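# Rehang the T-shirt neatly on its hanger on the rail

## Task

The T-shirt now dangles from its hanger by one shoulder. Rehang it on that same hanger. The shirt must sit about centred, with the hook coming out through the neck opening. Each end of the hanger must sit inside one shoulder of the shirt, and the shirt must cover the outer third of both hanger arms. At the end that hanger must still be on the rail, hanging level and at rest, pointing roughly perpendicular to the rail. Every other hanger must still be on the rail. The rack is free-standing and must end upright, close to where it began.

## Robot and tools

ROBOT. Two six-joint arms, left_arm and right_arm, each ending in a parallel two-finger gripper. Calibrated base positions in the scene frame: left_arm (-0.002, +0.358, +0.024) m and right_arm (+0.001, -0.241, +0.048) m, both almost unrotated. Work is already under way, with the robot and objects where earlier commands left them. Start with execute_actions using an empty actions list to read the state and images.

FRAME. The scene origin is at table-top height, halfway between the nominal bases. +x points out over the table, +z points up, and left_arm is on the +y side. Arm names do not match left and right in the images. Each gripper's fingers point along its own +z and close along its y. end_effector_position (m) is the point between the pads, about 1 cm short of the fingertips. end_effector_quat_wxyz is in the same frame. Printed positions can be somewhat off, more so at long reach.

ROW LAYOUT. Every row holds 14 numbers, each in [-1, 1], and you must send all 14 even when one arm stays still. The order is left waist, shoulder, elbow, wrist pitch, wrist yaw, wrist roll, left opening, then the same seven for right_arm. The joint entries are offsets, not poses. They count from the Joint targets as they stood when the action began, not from the previous row. So sending the same offset again moves the joint further. Scale: 1.0 equals 1.202 rad for waist, 1.258 for shoulder, 1.238 for elbow, 2.073 for wrist pitch, and 2.022 for wrist yaw and wrist roll. The opening entry is absolute: +1 fully open, -1 shut. To keep a gripper as it is, resend its current command, because 0 means half open. To re-send an arm's Joint targets unchanged, give 0 for its joints.

SIGNS AND RANGES. The shoulder's sign is flipped relative to the URDF in everything you send and read. Ranges in URDF signs: waist -2.618 to 3.054, shoulder 0.000 to 3.142 (that is -3.142 to 0 in your numbers), elbow 0.000 to 3.142, wrist pitch -1.571 to 1.571, wrist yaw -1.571 to 1.571, wrist roll -2.094 to 2.094. Real stops may differ by up to 0.059 rad. If an action would push a joint more than 0.059 rad beyond its range, that action is rejected for both arms. If the first action of a call fails this check, or any action is malformed, the whole call is rejected. "joint sent to its limit" means a joint was clamped at its stop.

execute_actions(actions, cameras): actions is a list of actions, and each action is up to 15 rows. Each row lasts one 1/30 s step. If an action has fewer than 15 rows, its last row is held for the remaining steps, so every action lasts 0.5 s. cameras picks which images come back: null or ["all"] gives all of them, [] gives none, and an unknown name invalidates the call.

move(target, speed, blend, opening_speed, blocking, cameras): target is one 14-number row, or a list of up to 15 rows that differ only in joint offsets. Every row's offsets count from the same current Joint targets, and the whole list shares 10 s. All joints move together along smooth paths, so grippers trace curves. speed (rad/s, 0.01 to 2, default 0.5) caps the joint with the longest travel; give one value, or one per target. blend (rad) rounds corners at intermediate targets. opening_speed (at least 0.2 per s on the -1..+1 scale) ramps the fingers; without it the opening is applied at once. With blocking=false, call wait or stop before any new command. The move line reports done, off_target (a joint left more than 0.035 rad away), moving, held or fault, and may add limits=held and each lagging arm's worst joint. Moves do not avoid obstacles or the other arm. Faster moves and targets set deeper past a contact both hit harder.

wait(seconds 0 to 10): lets time pass while the last commands are held. stop(): brakes a running move. zoom_image(camera, region [x0, y0, x1, y1]): region is in pixels, at most 504 by 504, of that camera's latest image. read_manual(section "licences"): licence text only. finished_scene(scene): use scene 2, only once the shirt stays correctly hung without the robot holding it.

MOTION LIMITS. On each step, a joint's target may lead its measured angle by at most 0.202 rad (waist), 0.258 (shoulder), 0.238 (elbow), 0.573 (wrist pitch) or 0.522 (wrist yaw and roll). If the targets would put the gripper more than 100 mm from where it is, they are pulled back. Large offsets therefore need several actions. Check Joint targets and command whatever is left. Very small turns may not start at all.

RESULTS. Joint positions and Joint velocities have one block per arm, in joint order, followed by the finger gap in m (0.094 when open). Joint targets are the base for your next offsets. Tool commands shows the current gripper commands. Joint torques include gravity, and readings 1 to 3 wrap at ±28 N m. Step readings list joint angles partway through actions, and HELD marks steps an arm did not fully follow. "joint command not followed" means the clearance check altered targets, but it does not keep the two grippers apart.

GRIPPING. grip_measured uses the opening scale and can read up to about 1.6 mm wide when empty. Command a little below the reading at first contact for a light hold. Going 0.11 or more below it gives full force, about 50 to 62 N per pad. To release, command well above grip_measured.

HEAT. Holding loads, keeping an arm stretched out, or pressing against something unreachable heats motors. A MOTOR HOT line appears at 75 °C, though the fold may come without it. At 90 °C that arm folds up and stays idle, and at 100 °C it goes limp.

AVOID. Dropping things or releasing them while they still move. Slamming, or pressing hard against the shirt, hangers or rack, which is free-standing and easily tipped or shifted. Collisions between the two arms, which can fail the task. Knocking other hangers off the rail. Anything ending up off the table. Arm stops of any kind. Expect occasional brief tugs on held items.

CAMERAS. cam_head_left, cam_head_right, cam_high, cam_low, cam_left_wrist and cam_right_wrist, each 672x504. Approximate pinhole-plus-radial intrinsics are given, for example cam_high fx=fy=515.954 and cam_low fx=fy=256.017.

Each tool is called after "Request:" as name(argument=value, ...) on one line, values as JSON.

## Session

Request:
execute_actions(actions=[])

Scene clock: 85.57 s.
left_arm: end_effector_position=(+0.4802, -0.1264, +0.4524) grip_measured=-0.858 end_effector_quat_wxyz=(+0.762, +0.187, +0.564, -0.258) | right_arm: end_effector_position=(+0.3863, -0.1986, +0.3041) grip_measured=-0.102 end_effector_quat_wxyz=(+0.131, +0.639, +0.685, +0.324)
Joint names: [waist, shoulder, elbow, wrist pitch, wrist yaw, wrist roll]
Joint positions: left_arm=[-0.833 -2.316 2.243 0.378 -0.181 0.049 0.007] | right_arm=[-0.042 -1.47 1.492 -0.935 -0.299 1.574 0.042]
Joint velocities: left_arm=[-0.002 -0.007 -0.012 0.037 -0.081 -0.037 0] | right_arm=[0.002 0.002 -0.007 0.037 0.007 -0.022 0]
Joint torques (N m): left_arm=[-0.7 13.18 5.24 1.39 -0.21 0.1] | right_arm=[-0.36 8.1 5.05 0.75 -0.12 0.01]
Motor temperatures (°C): left_arm=[29 38 37 36 28 25 28] | right_arm=[26 34 31 33 29 30 28]
Heat: left arm: 38 °C; right arm: 34 °C.
Joint targets: left_arm=[-0.841 -2.316 2.198 0.342 -0.206 0.053] | right_arm=[-0.047 -1.443 1.476 -0.954 -0.305 1.574]
Tool commands: left_gripper/opening=-0.95 right_gripper/opening=-0.1

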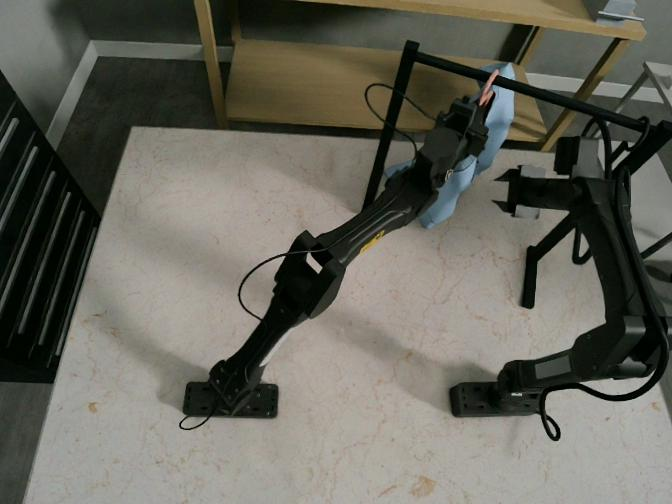

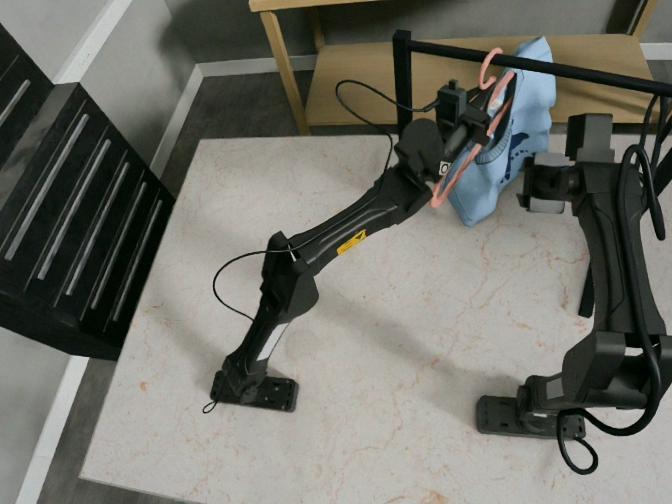

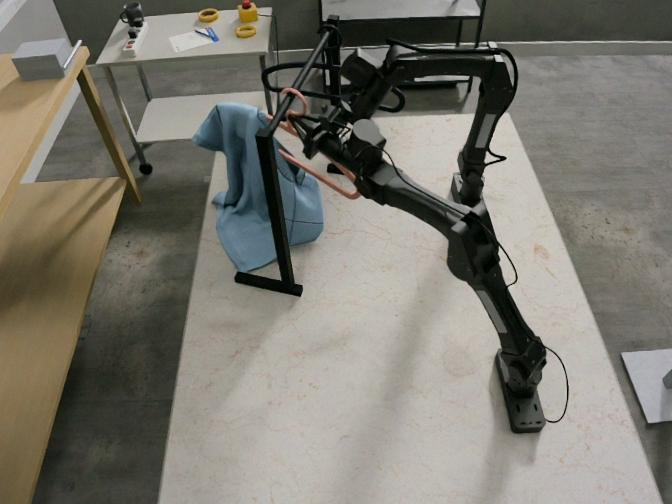

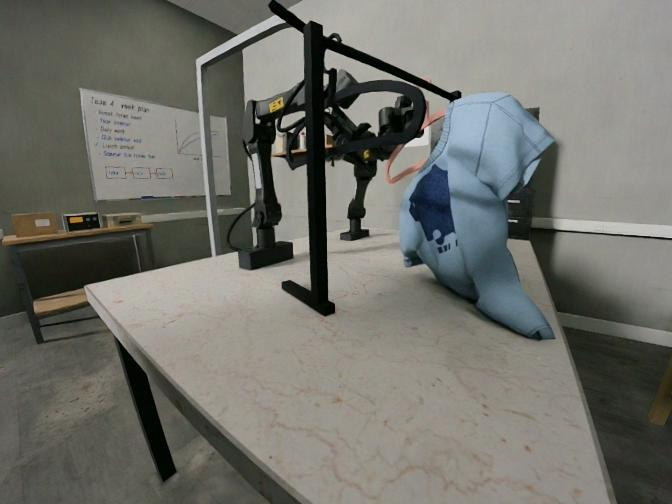

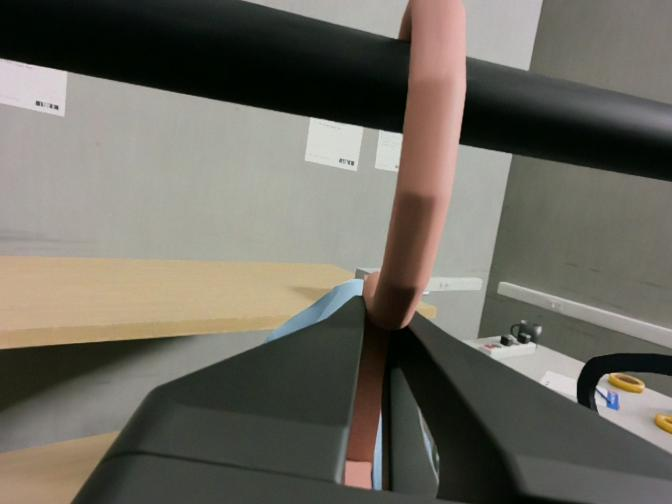

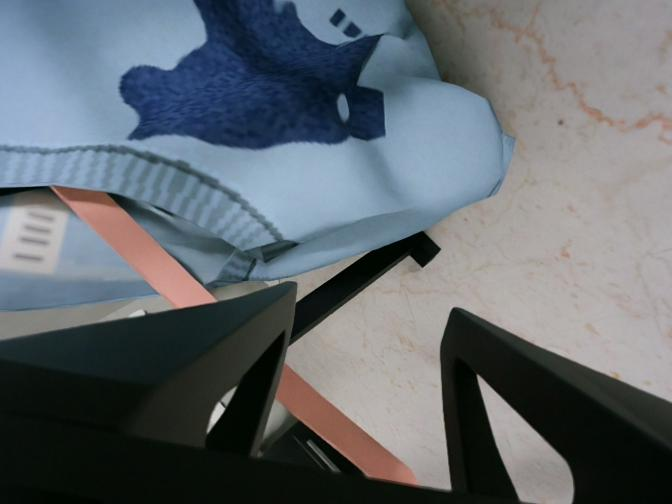

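Request:
zoom_image(camera="cam_low", region=[340, 60, 580, 360])

Request:
zoom_image(camera="cam_high", region=[170, 20, 410, 310])

Request:
zoom_image(camera="cam_head_right", region=[400, 20, 600, 240])

Request:
zoom_image(camera="cam_head_left", region=[370, 30, 570, 250])

Request:
zoom_image(camera="cam_right_wrist", region=[0, 0, 504, 504])

Scaled by 1.680 from the camera's 672x504 image, which has a finer 960x720 frame.

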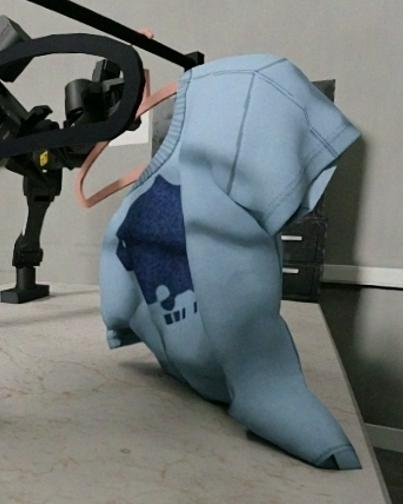

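Scaled by 1.738 from the camera's 672x504 image, which has a finer 960x720 frame.

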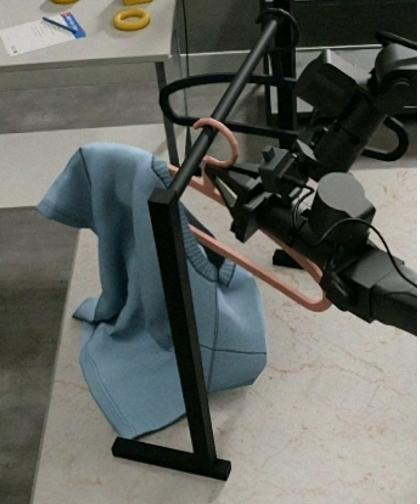

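Scaled by 2.291 from the camera's 672x504 image, which has a finer 960x720 frame.

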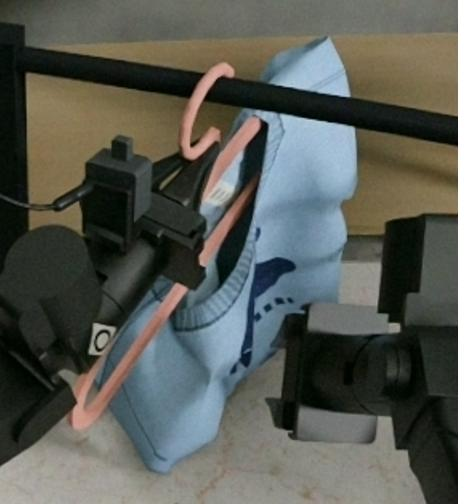

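Scaled by 2.291 from the camera's 672x504 image, which has a finer 960x720 frame.

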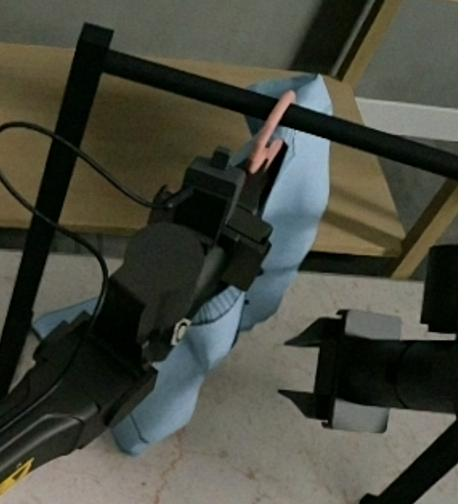

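Scaled by 1.000.

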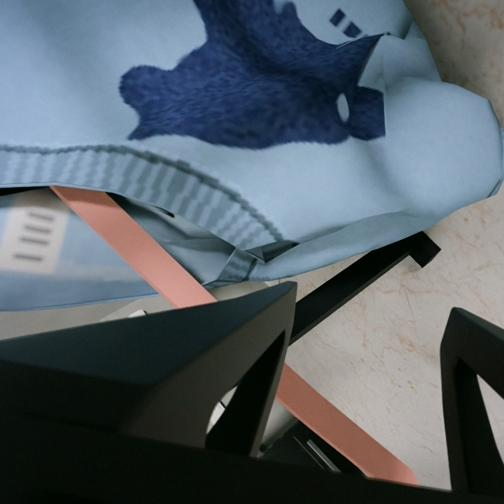

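Request:
move(target=[0,0,0,0,0,0,-0.95,0,0.119,-0.121,0.113,0,-0.778,-0.1], speed=0.8)

Request:
zoom_image(camera="cam_right_wrist", region=[100, 0, 604, 504])

Scene clock: 91.50 s.
left_arm: end_effector_position=(+0.4801, -0.1263, +0.4527) grip_measured=-0.858 end_effector_quat_wxyz=(+0.762, +0.186, +0.563, -0.259) | right_arm: end_effector_position=(+0.3783, -0.1983, +0.3244) grip_measured=-0.102 end_effector_quat_wxyz=(+0.399, -0.040, +0.906, +0.133)
Joint names: [waist, shoulder, elbow, wrist pitch, wrist yaw, wrist roll]
Joint positions: left_arm=[-0.833 -2.316 2.243 0.379 -0.181 0.049 0.007] | right_arm=[-0.042 -1.322 1.341 -0.762 -0.299 0.014 0.042]
Joint velocities: left_arm=[-0.007 -0.012 -0.002 -0.022 -0.037 0.007 0] | right_arm=[-0.002 -0.012 0.012 -0.007 0.022 0.022 0]
Joint torques (N m): left_arm=[-0.75 13.01 5.05 1.44 -0.21 0.1] | right_arm=[-0.35 7.02 5.33 1.46 -0.11 -0.1]
Motor temperatures (°C): left_arm=[29 39 36 36 28 25 28] | right_arm=[26 34 31 33 29 30 27]
Heat: left arm: 39 °C; right arm: 34 °C.
Joint targets: left_arm=[-0.841 -2.316 2.198 0.342 -0.206 0.053] | right_arm=[-0.047 -1.293 1.326 -0.719 -0.305 0.001]
move: off_target (left_arm, right_arm); left_arm: the elbow is farthest, 0.045 rad from its target; right_arm: the wrist pitch is farthest, 0.042 rad from its target

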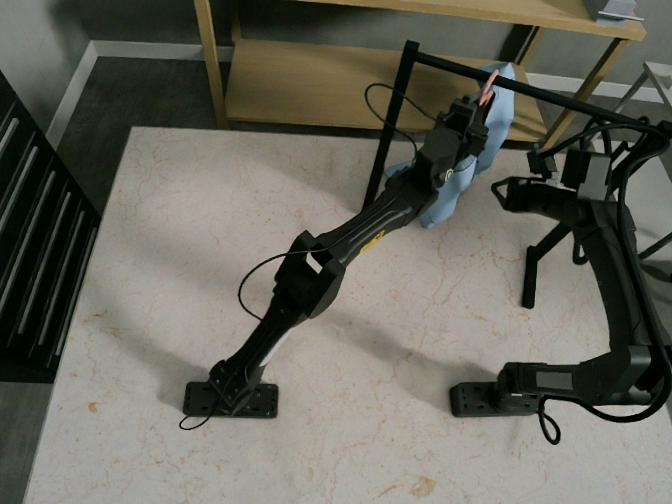

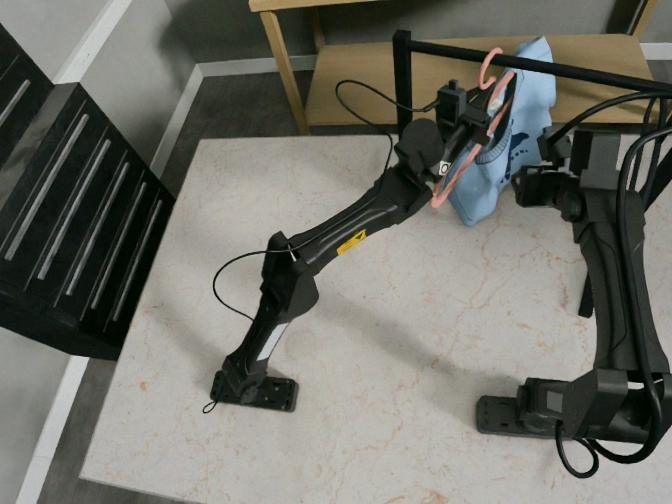

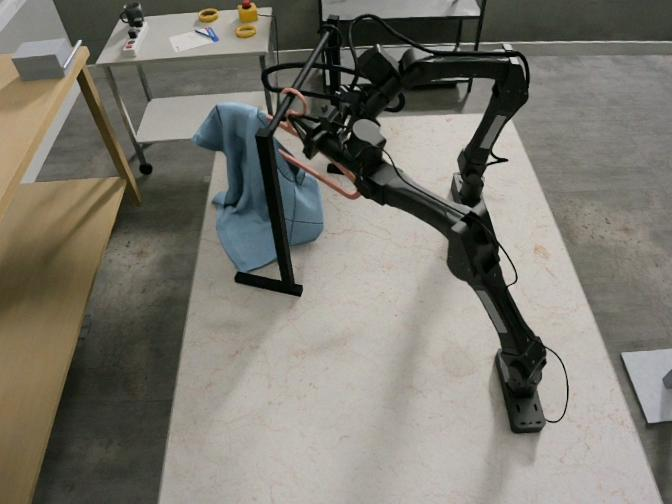

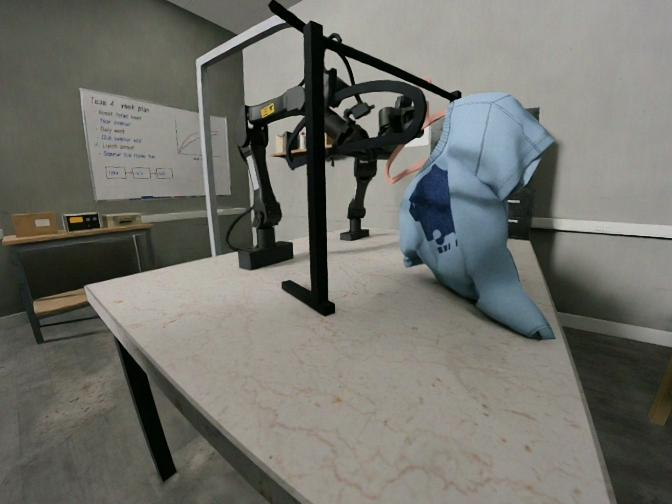

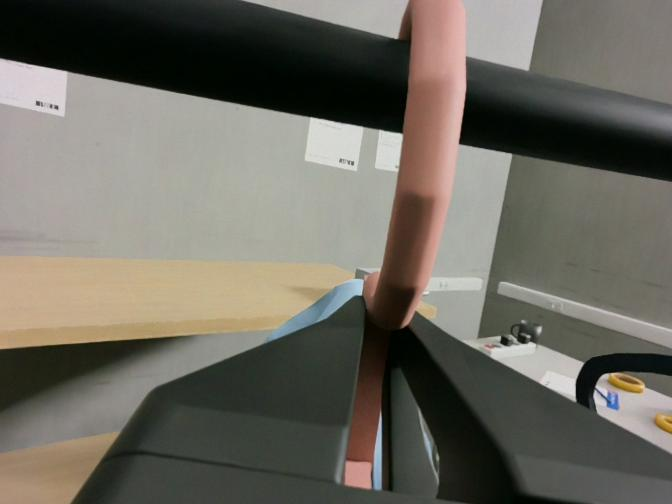

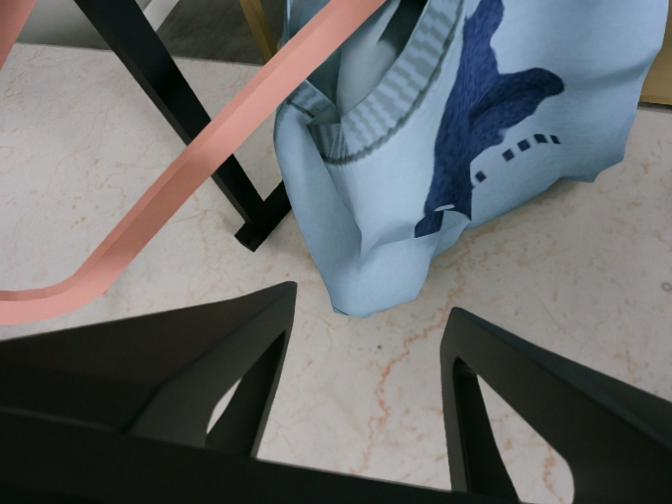

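Scaled by 1.000.

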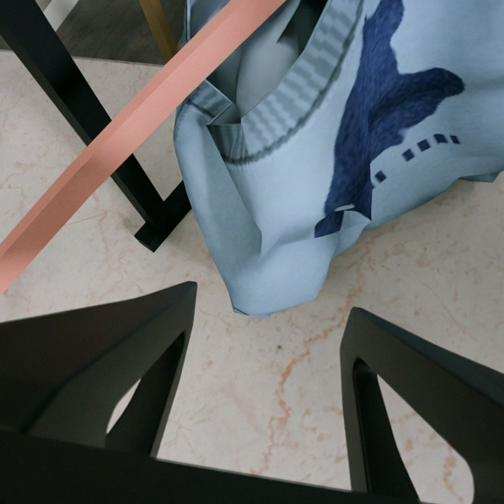

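Request:
move(target=[0,0,0,0,0,0,-0.95,0.088,-0.18,-0.007,0.11,0.035,0,0.15], cameras=["cam_right_wrist"])

Scene clock: 94.93 s.
left_arm: end_effector_position=(+0.4801, -0.1263, +0.4527) grip_measured=-0.858 end_effector_quat_wxyz=(+0.762, +0.186, +0.563, -0.259) | right_arm: end_effector_position=(+0.4372, -0.1671, +0.2778) grip_measured=+0.148 end_effector_quat_wxyz=(+0.399, -0.074, +0.905, +0.124)
Joint names: [waist, shoulder, elbow, wrist pitch, wrist yaw, wrist roll]
Joint positions: left_arm=[-0.833 -2.316 2.243 0.379 -0.181 0.049 0.007] | right_arm=[0.057 -1.523 1.325 -0.535 -0.236 0.012 0.054]
Joint velocities: left_arm=[-0.017 0.002 -0.017 0.007 -0.022 -0.051 0] | right_arm=[-0.017 -0.002 -0.012 -0.022 0.022 0.081 0]
Joint torques (N m): left_arm=[-0.79 13.08 4.96 1.41 -0.22 0.09] | right_arm=[0.1 6.93 6.06 1.45 -0.02 -0.11]
Motor temperatures (°C): left_arm=[29 40 36 37 28 25 28] | right_arm=[26 34 31 34 29 30 27]
Heat: left arm: 40 °C; right arm: 34 °C.
Joint targets: left_arm=[-0.841 -2.316 2.198 0.342 -0.206 0.053] | right_arm=[0.059 -1.520 1.317 -0.491 -0.235 0.001]
move: off_target (left_arm, right_arm); left_arm: the elbow is farthest, 0.045 rad from its target; right_arm: the wrist pitch is farthest, 0.044 rad from its target
Images, in order (width x height): cam_right_wrist 672x504.

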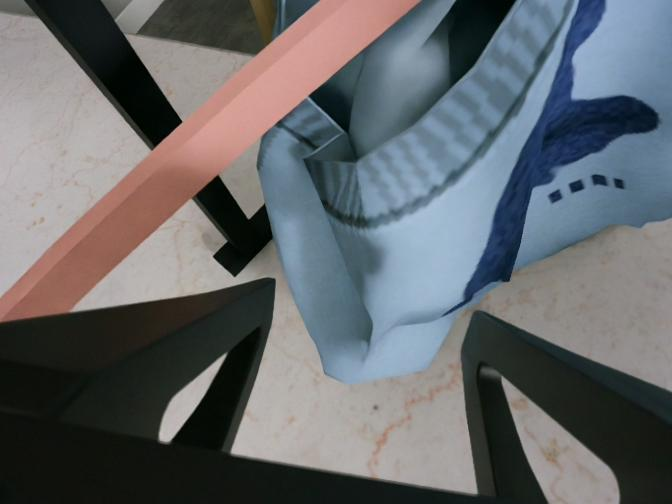

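Request:
move(target=[0,0,0,0,0,0,-0.95,0.070,-0.124,0.024,0.06,0,0,-0.1], cameras=["cam_right_wrist","cam_head_right"], speed=0.3)

Scene clock: 96.77 s.
left_arm: end_effector_position=(+0.4801, -0.1263, +0.4527) grip_measured=-0.858 end_effector_quat_wxyz=(+0.762, +0.186, +0.563, -0.259) | right_arm: end_effector_position=(+0.4631, -0.1260, +0.2352) grip_measured=-0.098 end_effector_quat_wxyz=(+0.383, -0.111, +0.906, +0.139)
Joint names: [waist, shoulder, elbow, wrist pitch, wrist yaw, wrist roll]
Joint positions: left_arm=[-0.833 -2.316 2.243 0.379 -0.181 0.049 0.007] | right_arm=[0.141 -1.671 1.325 -0.41 -0.234 0.012 0.042]
Joint velocities: left_arm=[0.012 -0.017 -0.007 0.007 0.066 0.022 0] | right_arm=[0.007 0.007 0.007 -0.007 -0.022 -0.066 0.001]
Joint torques (N m): left_arm=[-0.79 13.18 5.09 1.34 -0.16 0.11] | right_arm=[0.1 7.69 8.16 1.46 -0.04 -0.11]
Motor temperatures (°C): left_arm=[29 40 36 37 28 25 28] | right_arm=[26 34 31 34 29 30 27]
Heat: left arm: 40 °C; right arm: 34 °C.
Joint targets: left_arm=[-0.841 -2.316 2.198 0.342 -0.206 0.053] | right_arm=[0.143 -1.676 1.347 -0.367 -0.235 0.001]
move: off_target (left_arm, right_arm); left_arm: the elbow is farthest, 0.045 rad from its target; right_arm: the wrist pitch is farthest, 0.044 rad from its target
Images, in order (width x height): cam_head_right 672x504, cam_right_wrist 672x504.

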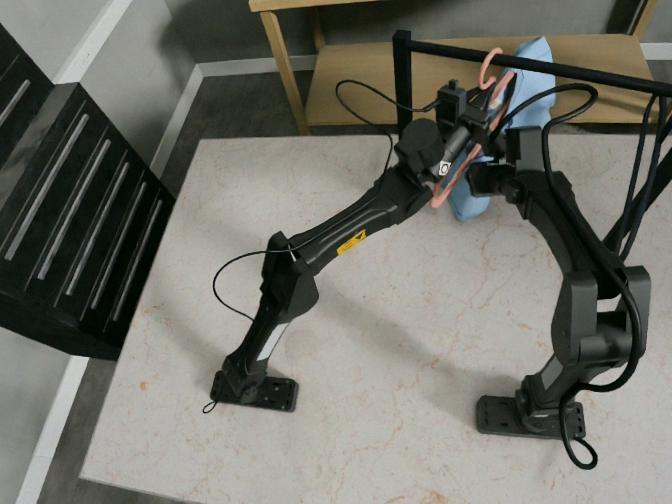

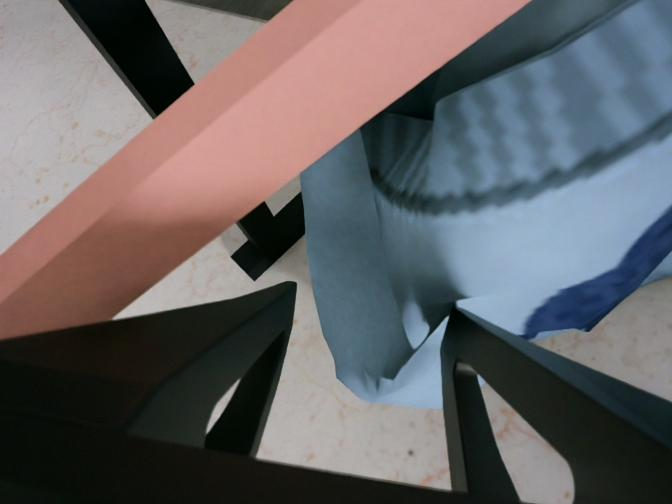

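Request:
move(target=[0,0,0,0,0,0,-0.95,0.012,-0.015,0,0.002,0,0,-0.98], cameras=["cam_right_wrist","cam_low"], speed=0.3, opening_speed=1.0)

Scene clock: 98.10 s.
left_arm: end_effector_position=(+0.4801, -0.1263, +0.4527) grip_measured=-0.858 end_effector_quat_wxyz=(+0.762, +0.187, +0.563, -0.258) | right_arm: end_effector_position=(+0.4637, -0.1208, +0.2304) grip_measured=-0.974 end_effector_quat_wxyz=(+0.379, -0.115, +0.907, +0.141)
Joint names: [waist, shoulder, elbow, wrist pitch, wrist yaw, wrist roll]
Joint positions: left_arm=[-0.833 -2.316 2.243 0.379 -0.181 0.051 0.007] | right_arm=[0.152 -1.684 1.325 -0.404 -0.234 0.012 0.001]
Joint velocities: left_arm=[0.007 -0.002 -0.002 -0.007 0.007 0.007 -0.001] | right_arm=[0.002 -0.002 -0.002 0.081 0.007 0.037 0]
Joint torques (N m): left_arm=[-0.83 13.3 4.98 1.41 -0.17 0.07] | right_arm=[0.42 7.3 8.14 1.43 -0.04 -0.11]
Motor temperatures (°C): left_arm=[29 40 36 37 28 25 28] | right_arm=[26 34 31 34 29 30 27]
Heat: left arm: 40 °C; right arm: 34 °C.
Joint targets: left_arm=[-0.841 -2.316 2.198 0.342 -0.206 0.053] | right_arm=[0.157 -1.695 1.347 -0.363 -0.235 0.001]
move: off_target (left_arm, right_arm); left_arm: the elbow is farthest, 0.045 rad from its target; right_arm: the wrist pitch is farthest, 0.041 rad from its target
Images, in order (width x height): cam_low 672x504, cam_right_wrist 672x504.

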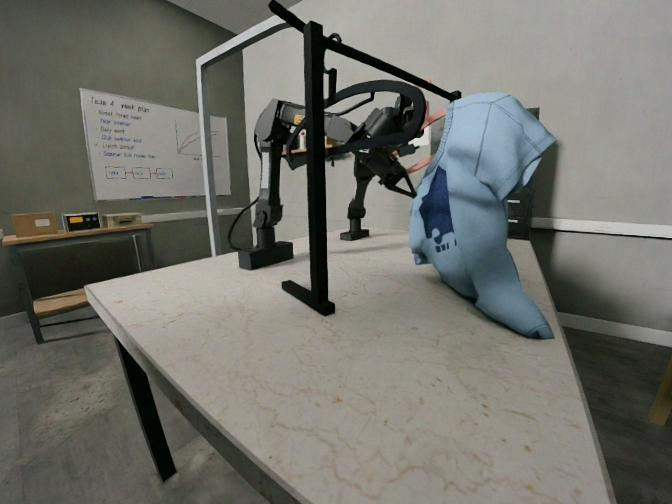

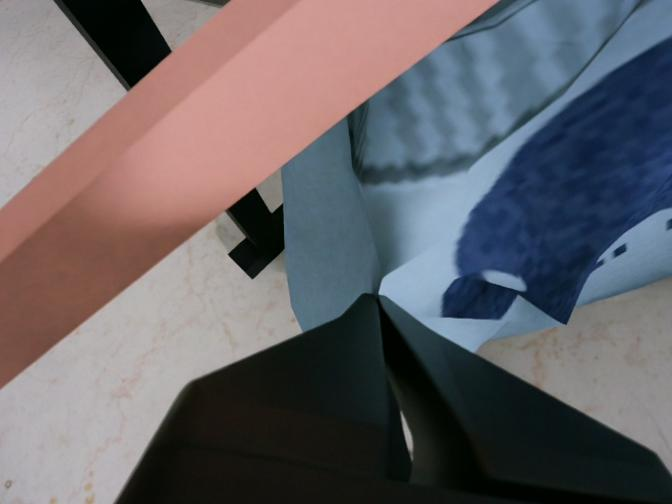

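Request:
move(target=[0,0,0,0,0,0,-0.95,0,0,0,0,0,0,-0.2], cameras=[])

Request:
move(target=[0,0,0,0,0,0,-0.95,0.033,-0.047,0.033,0.009,0,0,-0.2], cameras=["cam_right_wrist"], speed=0.2)

Scene clock: 99.20 s.
left_arm: end_effector_position=(+0.4801, -0.1263, +0.4527) grip_measured=-0.858 end_effector_quat_wxyz=(+0.762, +0.187, +0.563, -0.258) | right_arm: end_effector_position=(+0.4637, -0.1208, +0.2304) grip_measured=-0.202 end_effector_quat_wxyz=(+0.379, -0.115, +0.907, +0.141)
Joint names: [waist, shoulder, elbow, wrist pitch, wrist yaw, wrist roll]
Joint positions: left_arm=[-0.833 -2.316 2.243 0.379 -0.181 0.051 0.007] | right_arm=[0.152 -1.684 1.325 -0.404 -0.234 0.012 0.037]
Joint velocities: left_arm=[0.007 0.012 0.007 -0.022 -0.007 0.007 0] | right_arm=[-0.017 -0.007 -0.007 -0.007 -0.022 -0.022 0.001]
Joint torques (N m): left_arm=[-0.85 13.26 5.04 1.39 -0.2 0.07] | right_arm=[0.42 7.31 8.13 1.44 -0.03 -0.11]
Motor temperatures (°C): left_arm=[29 40 36 37 28 25 28] | right_arm=[26 34 31 35 29 30 27]
Heat: left arm: 40 °C; right arm: 35 °C.
Joint targets: left_arm=[-0.841 -2.316 2.198 0.342 -0.206 0.053] | right_arm=[0.157 -1.695 1.347 -0.363 -0.235 0.001]
move: off_target (left_arm, right_arm); left_arm: the elbow is farthest, 0.045 rad from its target; right_arm: the wrist pitch is farthest, 0.041 rad from its target
No camera images: "cameras" was empty.

Scene clock: 99.77 s.
left_arm: end_effector_position=(+0.4804, -0.1258, +0.4527) grip_measured=-0.858 end_effector_quat_wxyz=(+0.763, +0.187, +0.563, -0.256) | right_arm: end_effector_position=(+0.4642, -0.1132, +0.2206) grip_measured=-0.202 end_effector_quat_wxyz=(+0.370, -0.122, +0.910, +0.143)
Joint names: [waist, shoulder, elbow, wrist pitch, wrist yaw, wrist roll]
Joint positions: left_arm=[-0.833 -2.316 2.243 0.379 -0.184 0.054 0.007] | right_arm=[0.168 -1.708 1.325 -0.398 -0.233 0.012 0.037]
Joint velocities: left_arm=[0.002 0.012 -0.017 -0.007 0.022 0.007 0.001] | right_arm=[0.012 -0.002 0.012 0.022 0.051 0.007 0]
Joint torques (N m): left_arm=[-0.72 13.34 5.14 1.4 -0.12 0.04] | right_arm=[-0.05 8.77 6.53 1.09 -0.08 -0.03]
Motor temperatures (°C): left_arm=[29 40 36 37 28 25 28] | right_arm=[26 34 31 35 29 30 27]
Heat: left arm: 40 °C; right arm: 35 °C.
Joint targets: left_arm=[-0.841 -2.316 2.198 0.342 -0.206 0.053] | right_arm=[0.166 -1.703 1.325 -0.392 -0.238 0.008]
move: held (right_arm; a check stopped the path), off_target (left_arm); limits=held; left_arm: the elbow is farthest, 0.045 rad from its target; right_arm: the elbow is farthest, 0.063 rad from its target
joint command not followed: on one or more control steps a check withheld the commanded joint targets of the right arm, and it was not sent them on those steps.
cause: the commanded joint targets, or the way to them, would bring a part of the robot too close to another arm (this arm's wrist (the part past the wrist pitch) and the left arm's fingers, at the place that arm is still heading or pushing toward).
Images, in order (width x height): cam_right_wrist 672x504.

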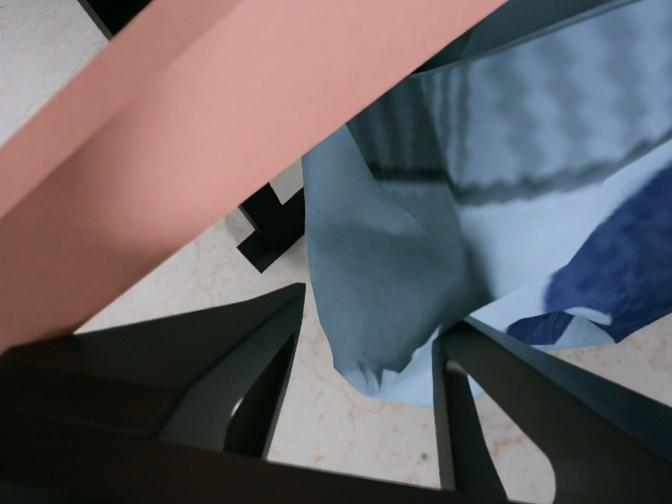

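Request:
move(target=[0,0,0,0,0,0,-0.95,0,0,0,0,0,0,-0.98], cameras=["cam_right_wrist","cam_low"], opening_speed=1.0)

Scene clock: 100.87 s.
left_arm: end_effector_position=(+0.4804, -0.1258, +0.4527) grip_measured=-0.858 end_effector_quat_wxyz=(+0.763, +0.187, +0.563, -0.256) | right_arm: end_effector_position=(+0.4642, -0.1132, +0.2206) grip_measured=-0.978 end_effector_quat_wxyz=(+0.370, -0.122, +0.910, +0.143)
Joint names: [waist, shoulder, elbow, wrist pitch, wrist yaw, wrist roll]
Joint positions: left_arm=[-0.833 -2.316 2.243 0.379 -0.184 0.054 0.007] | right_arm=[0.168 -1.708 1.325 -0.398 -0.233 0.012 0.001]
Joint velocities: left_arm=[0.002 -0.007 0.002 0.007 0.051 -0.081 0.001] | right_arm=[-0.012 0.017 0.012 -0.022 0.081 0.007 -0.001]
Joint torques (N m): left_arm=[-0.79 13.18 5 1.4 -0.16 0.01] | right_arm=[-0.14 8.79 6.53 1.09 -0.06 -0.04]
Motor temperatures (°C): left_arm=[29 40 36 37 28 25 28] | right_arm=[26 34 31 35 29 30 27]
Heat: left arm: 40 °C; right arm: 35 °C.
Joint targets: left_arm=[-0.841 -2.316 2.198 0.342 -0.206 0.053] | right_arm=[0.166 -1.703 1.325 -0.392 -0.238 0.008]
move: off_target (left_arm); left_arm: the elbow is farthest, 0.045 rad from its target
Images, in order (width x height): cam_low 672x504, cam_right_wrist 672x504.

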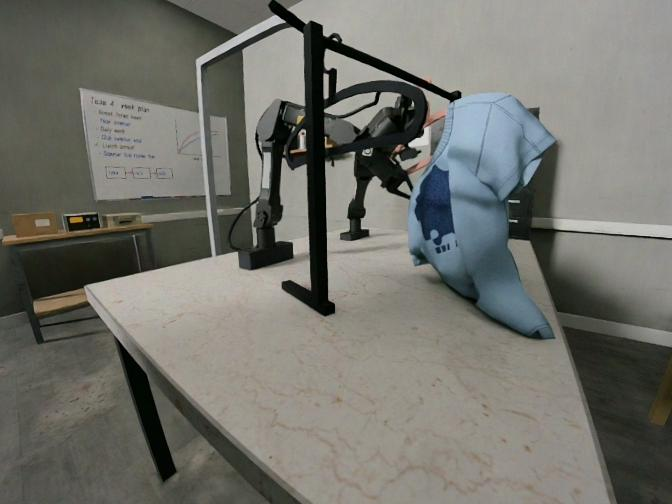

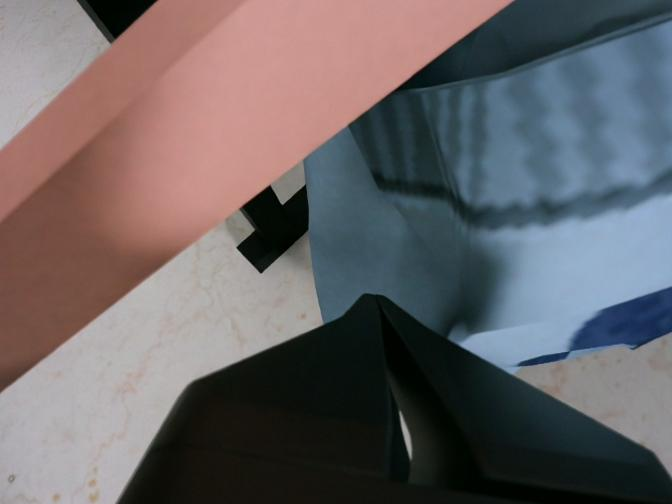

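Request:
move(target=[0,0,0,0,0,0,-0.95,0.083,0.132,-0.433,0.314,0,0,-0.98], speed=0.3)

Scene clock: 103.33 s.
left_arm: end_effector_position=(+0.4804, -0.1258, +0.4527) grip_measured=-0.858 end_effector_quat_wxyz=(+0.763, +0.187, +0.563, -0.256) | right_arm: end_effector_position=(+0.4576, -0.1122, +0.2037) grip_measured=-0.978 end_effector_quat_wxyz=(+0.358, -0.123, +0.914, +0.144)
Joint names: [waist, shoulder, elbow, wrist pitch, wrist yaw, wrist roll]
Joint positions: left_arm=[-0.833 -2.316 2.243 0.379 -0.184 0.054 0.007] | right_arm=[0.172 -1.709 1.275 -0.372 -0.233 0.012 0.001]
Joint velocities: left_arm=[0.007 0.002 0.002 0.037 -0.022 0.007 0] | right_arm=[0.007 -0.007 -0.022 -0.007 -0.022 0.007 0.001]
Joint torques (N m): left_arm=[-0.69 13.05 4.98 1.37 -0.14 0.04] | right_arm=[-0.03 8.38 6.75 1.1 -0.08 -0.03]
Motor temperatures (°C): left_arm=[29 41 36 37 28 25 28] | right_arm=[26 34 31 35 29 30 27]
Heat: left arm: 41 °C; right arm: 35 °C.
Joint targets: left_arm=[-0.841 -2.316 2.198 0.342 -0.206 0.053] | right_arm=[0.172 -1.707 1.279 -0.365 -0.238 0.008]
move: held (right_arm; a check stopped the path), off_target (left_arm); limits=held; left_arm: the elbow is farthest, 0.045 rad from its target; right_arm: the wrist pitch is farthest, 0.631 rad from its target
joint command not followed: on one or more control steps a check withheld the commanded joint targets of the right arm, and it was not sent them on those steps.
cause: the commanded joint targets, or the way to them, would bring a part of the robot too close to another arm (this arm's wrist (the part past the wrist pitch) and the left arm's gripper housing, along the way the arms are being sent, or toward where that arm still pushes).

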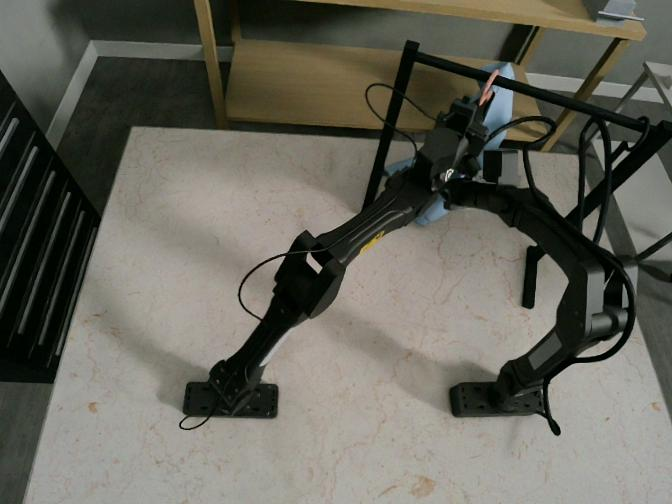

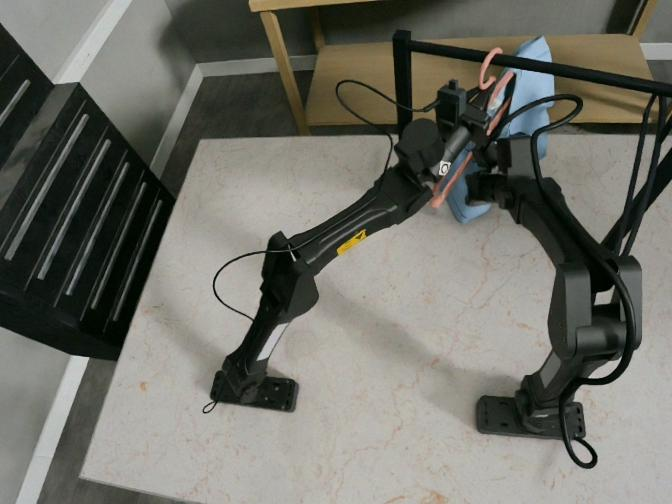

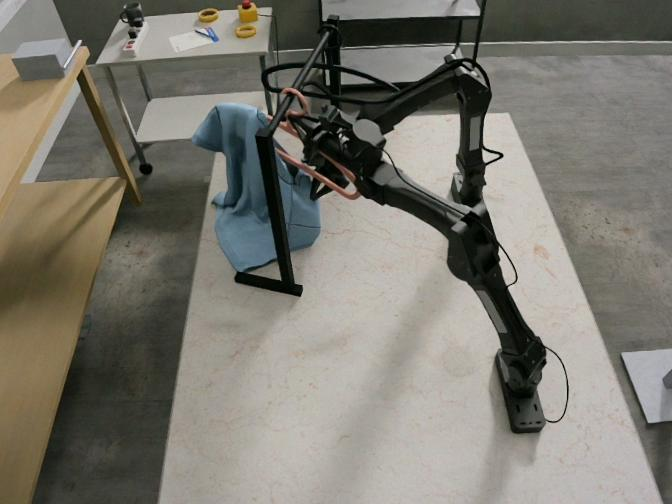

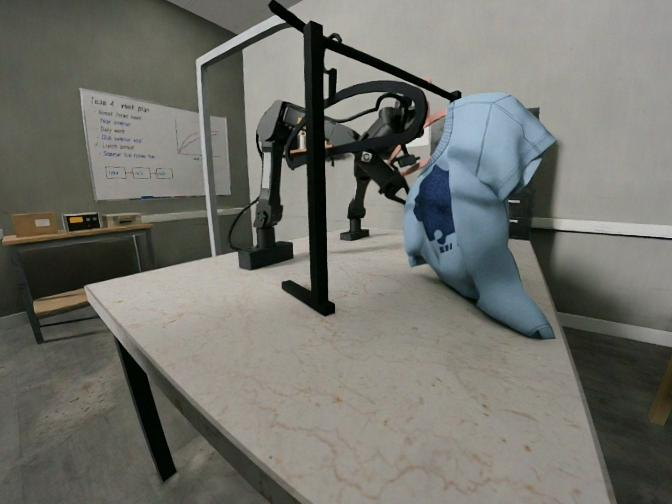

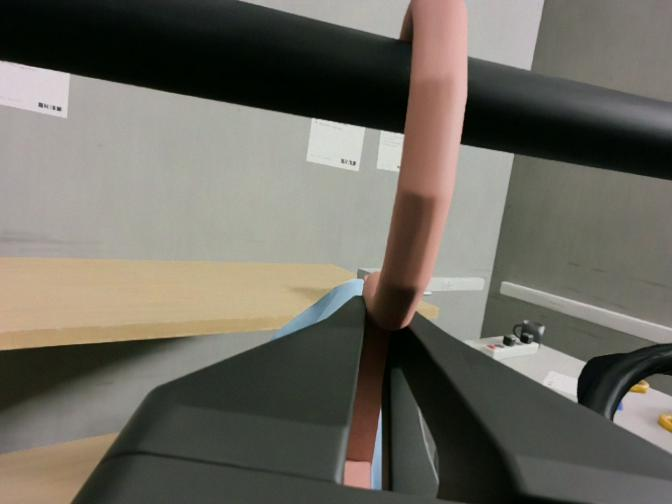

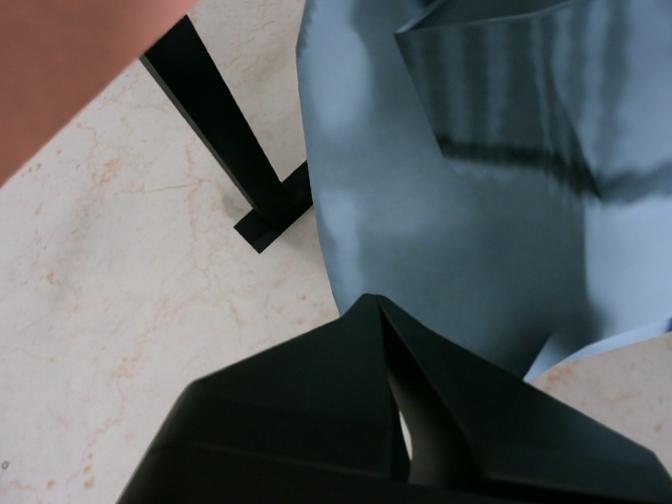

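Request:
move(target=[0,0,0,0,0,0,-0.95,0,0.09,-0.413,0.388,0,0,-0.98], speed=0.5, cameras=["cam_high","cam_right_wrist"])

Scene clock: 111.57 s.
left_arm: end_effector_position=(+0.4804, -0.1258, +0.4527) grip_measured=-0.858 end_effector_quat_wxyz=(+0.764, +0.187, +0.563, -0.254) | right_arm: end_effector_position=(+0.4462, -0.1144, +0.1762) grip_measured=-0.978 end_effector_quat_wxyz=(+0.511, -0.134, +0.836, +0.150)
Joint names: [waist, shoulder, elbow, wrist pitch, wrist yaw, wrist roll]
Joint positions: left_arm=[-0.833 -2.316 2.243 0.379 -0.186 0.057 0.007] | right_arm=[0.172 -1.634 0.78 0.392 -0.233 0.012 0.001]
Joint velocities: left_arm=[0.002 -0.007 -0.002 0.022 -0.037 -0.066 -0.001] | right_arm=[0.002 -0.002 -0.002 0.007 -0.022 0.051 0]
Joint torques (N m): left_arm=[-0.76 13.18 5 1.36 -0.14 -0.02] | right_arm=[-0.01 10.62 5.07 1.67 -0.04 -0.03]
Motor temperatures (°C): left_arm=[29 41 36 37 28 25 29] | right_arm=[26 34 32 35 29 30 27]
Heat: left arm: 41 °C; right arm: 35 °C.
Joint targets: left_arm=[-0.841 -2.316 2.198 0.342 -0.206 0.053] | right_arm=[0.172 -1.594 0.767 0.439 -0.238 0.008]
move: off_target (left_arm, right_arm); left_arm: the elbow is farthest, 0.045 rad from its target; right_arm: the wrist pitch is farthest, 0.047 rad from its target
Images, in order (width x height): cam_high 672x504, cam_right_wrist 672x504.

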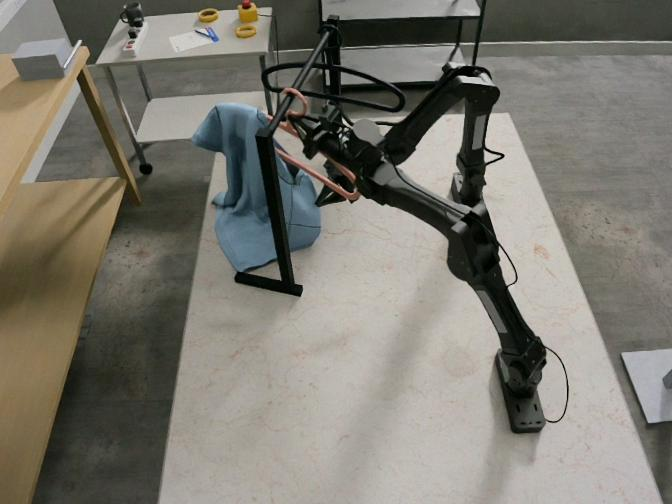

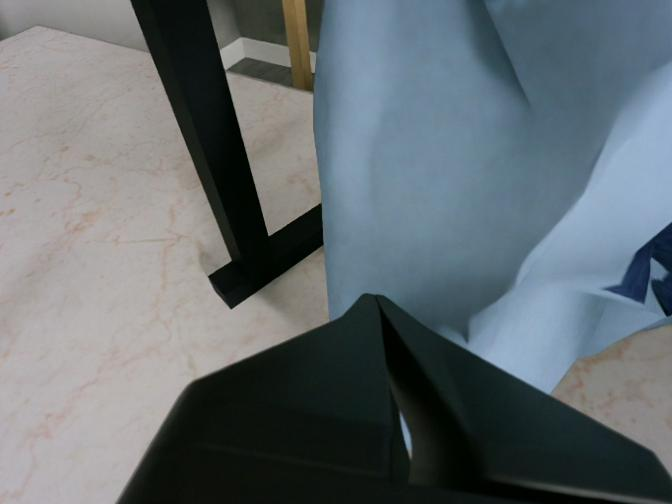

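Request:
move(target=[0,0,0,0,0,0,-0.95,0.211,0.037,-0.247,0.168,0,0,-0.98], speed=0.25)

Scene clock: 114.03 s.
left_arm: end_effector_position=(+0.4804, -0.1258, +0.4527) grip_measured=-0.858 end_effector_quat_wxyz=(+0.764, +0.187, +0.563, -0.254) | right_arm: end_effector_position=(+0.3576, -0.0279, +0.1508) grip_measured=-0.978 end_effector_quat_wxyz=(+0.527, -0.238, +0.786, +0.217)
Joint names: [waist, shoulder, elbow, wrist pitch, wrist yaw, wrist roll]
Joint positions: left_arm=[-0.833 -2.316 2.243 0.379 -0.186 0.057 0.007] | right_arm=[0.423 -1.58 0.473 0.74 -0.233 0.009 0.001]
Joint velocities: left_arm=[-0.007 -0.007 0.002 0.022 -0.081 -0.051 0] | right_arm=[0.007 0.002 -0.017 -0.037 0.022 0.051 0]
Joint torques (N m): left_arm=[-0.79 13.12 5.05 1.39 -0.15 0.01] | right_arm=[0.18 8.55 4.31 1.73 -0.04 -0.03]
Motor temperatures (°C): left_arm=[29 41 36 37 28 25 29] | right_arm=[26 34 31 35 29 30 27]
Heat: left arm: 41 °C; right arm: 35 °C.
Joint targets: left_arm=[-0.841 -2.316 2.198 0.342 -0.206 0.053] | right_arm=[0.426 -1.548 0.461 0.787 -0.238 0.008]
move: off_target (left_arm, right_arm); left_arm: the elbow is farthest, 0.045 rad from its target; right_arm: the wrist pitch is farthest, 0.047 rad from its target

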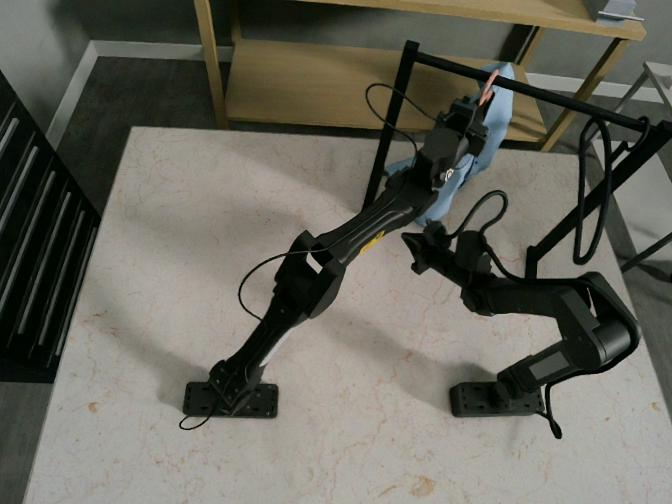

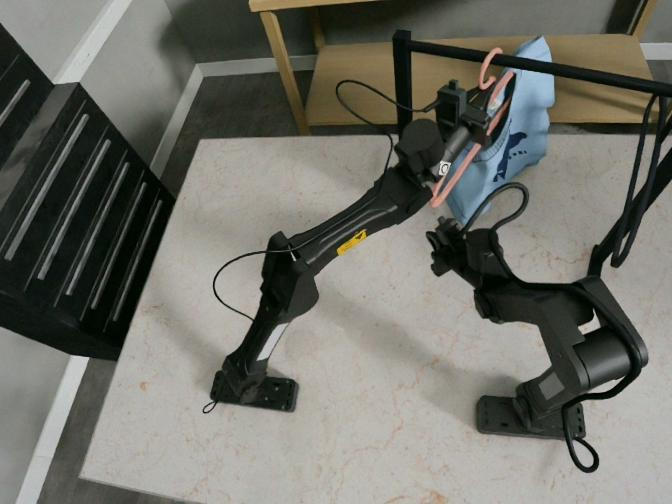

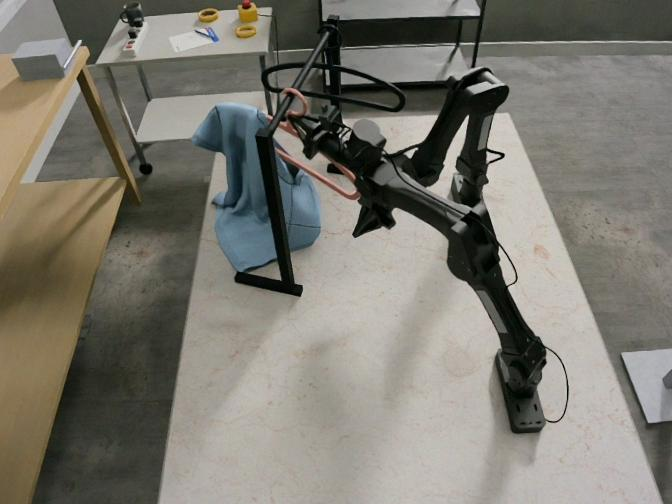

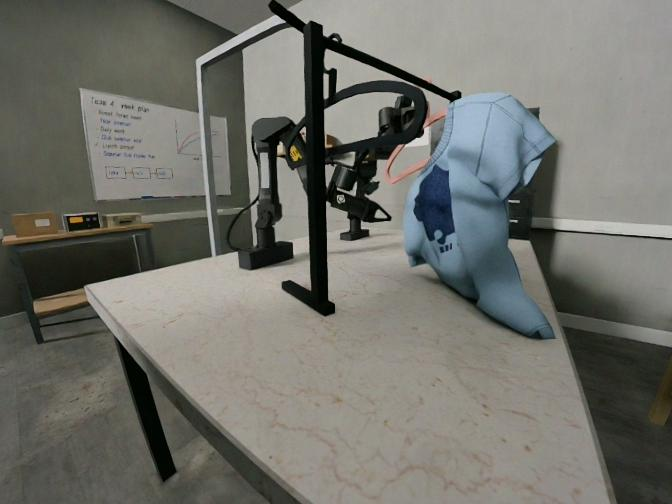

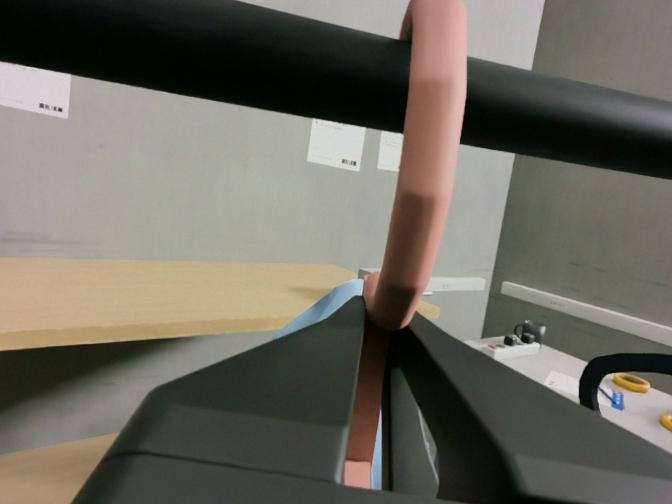

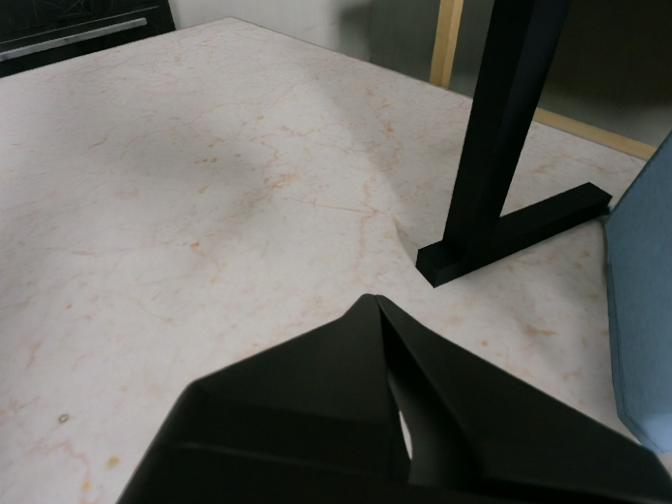

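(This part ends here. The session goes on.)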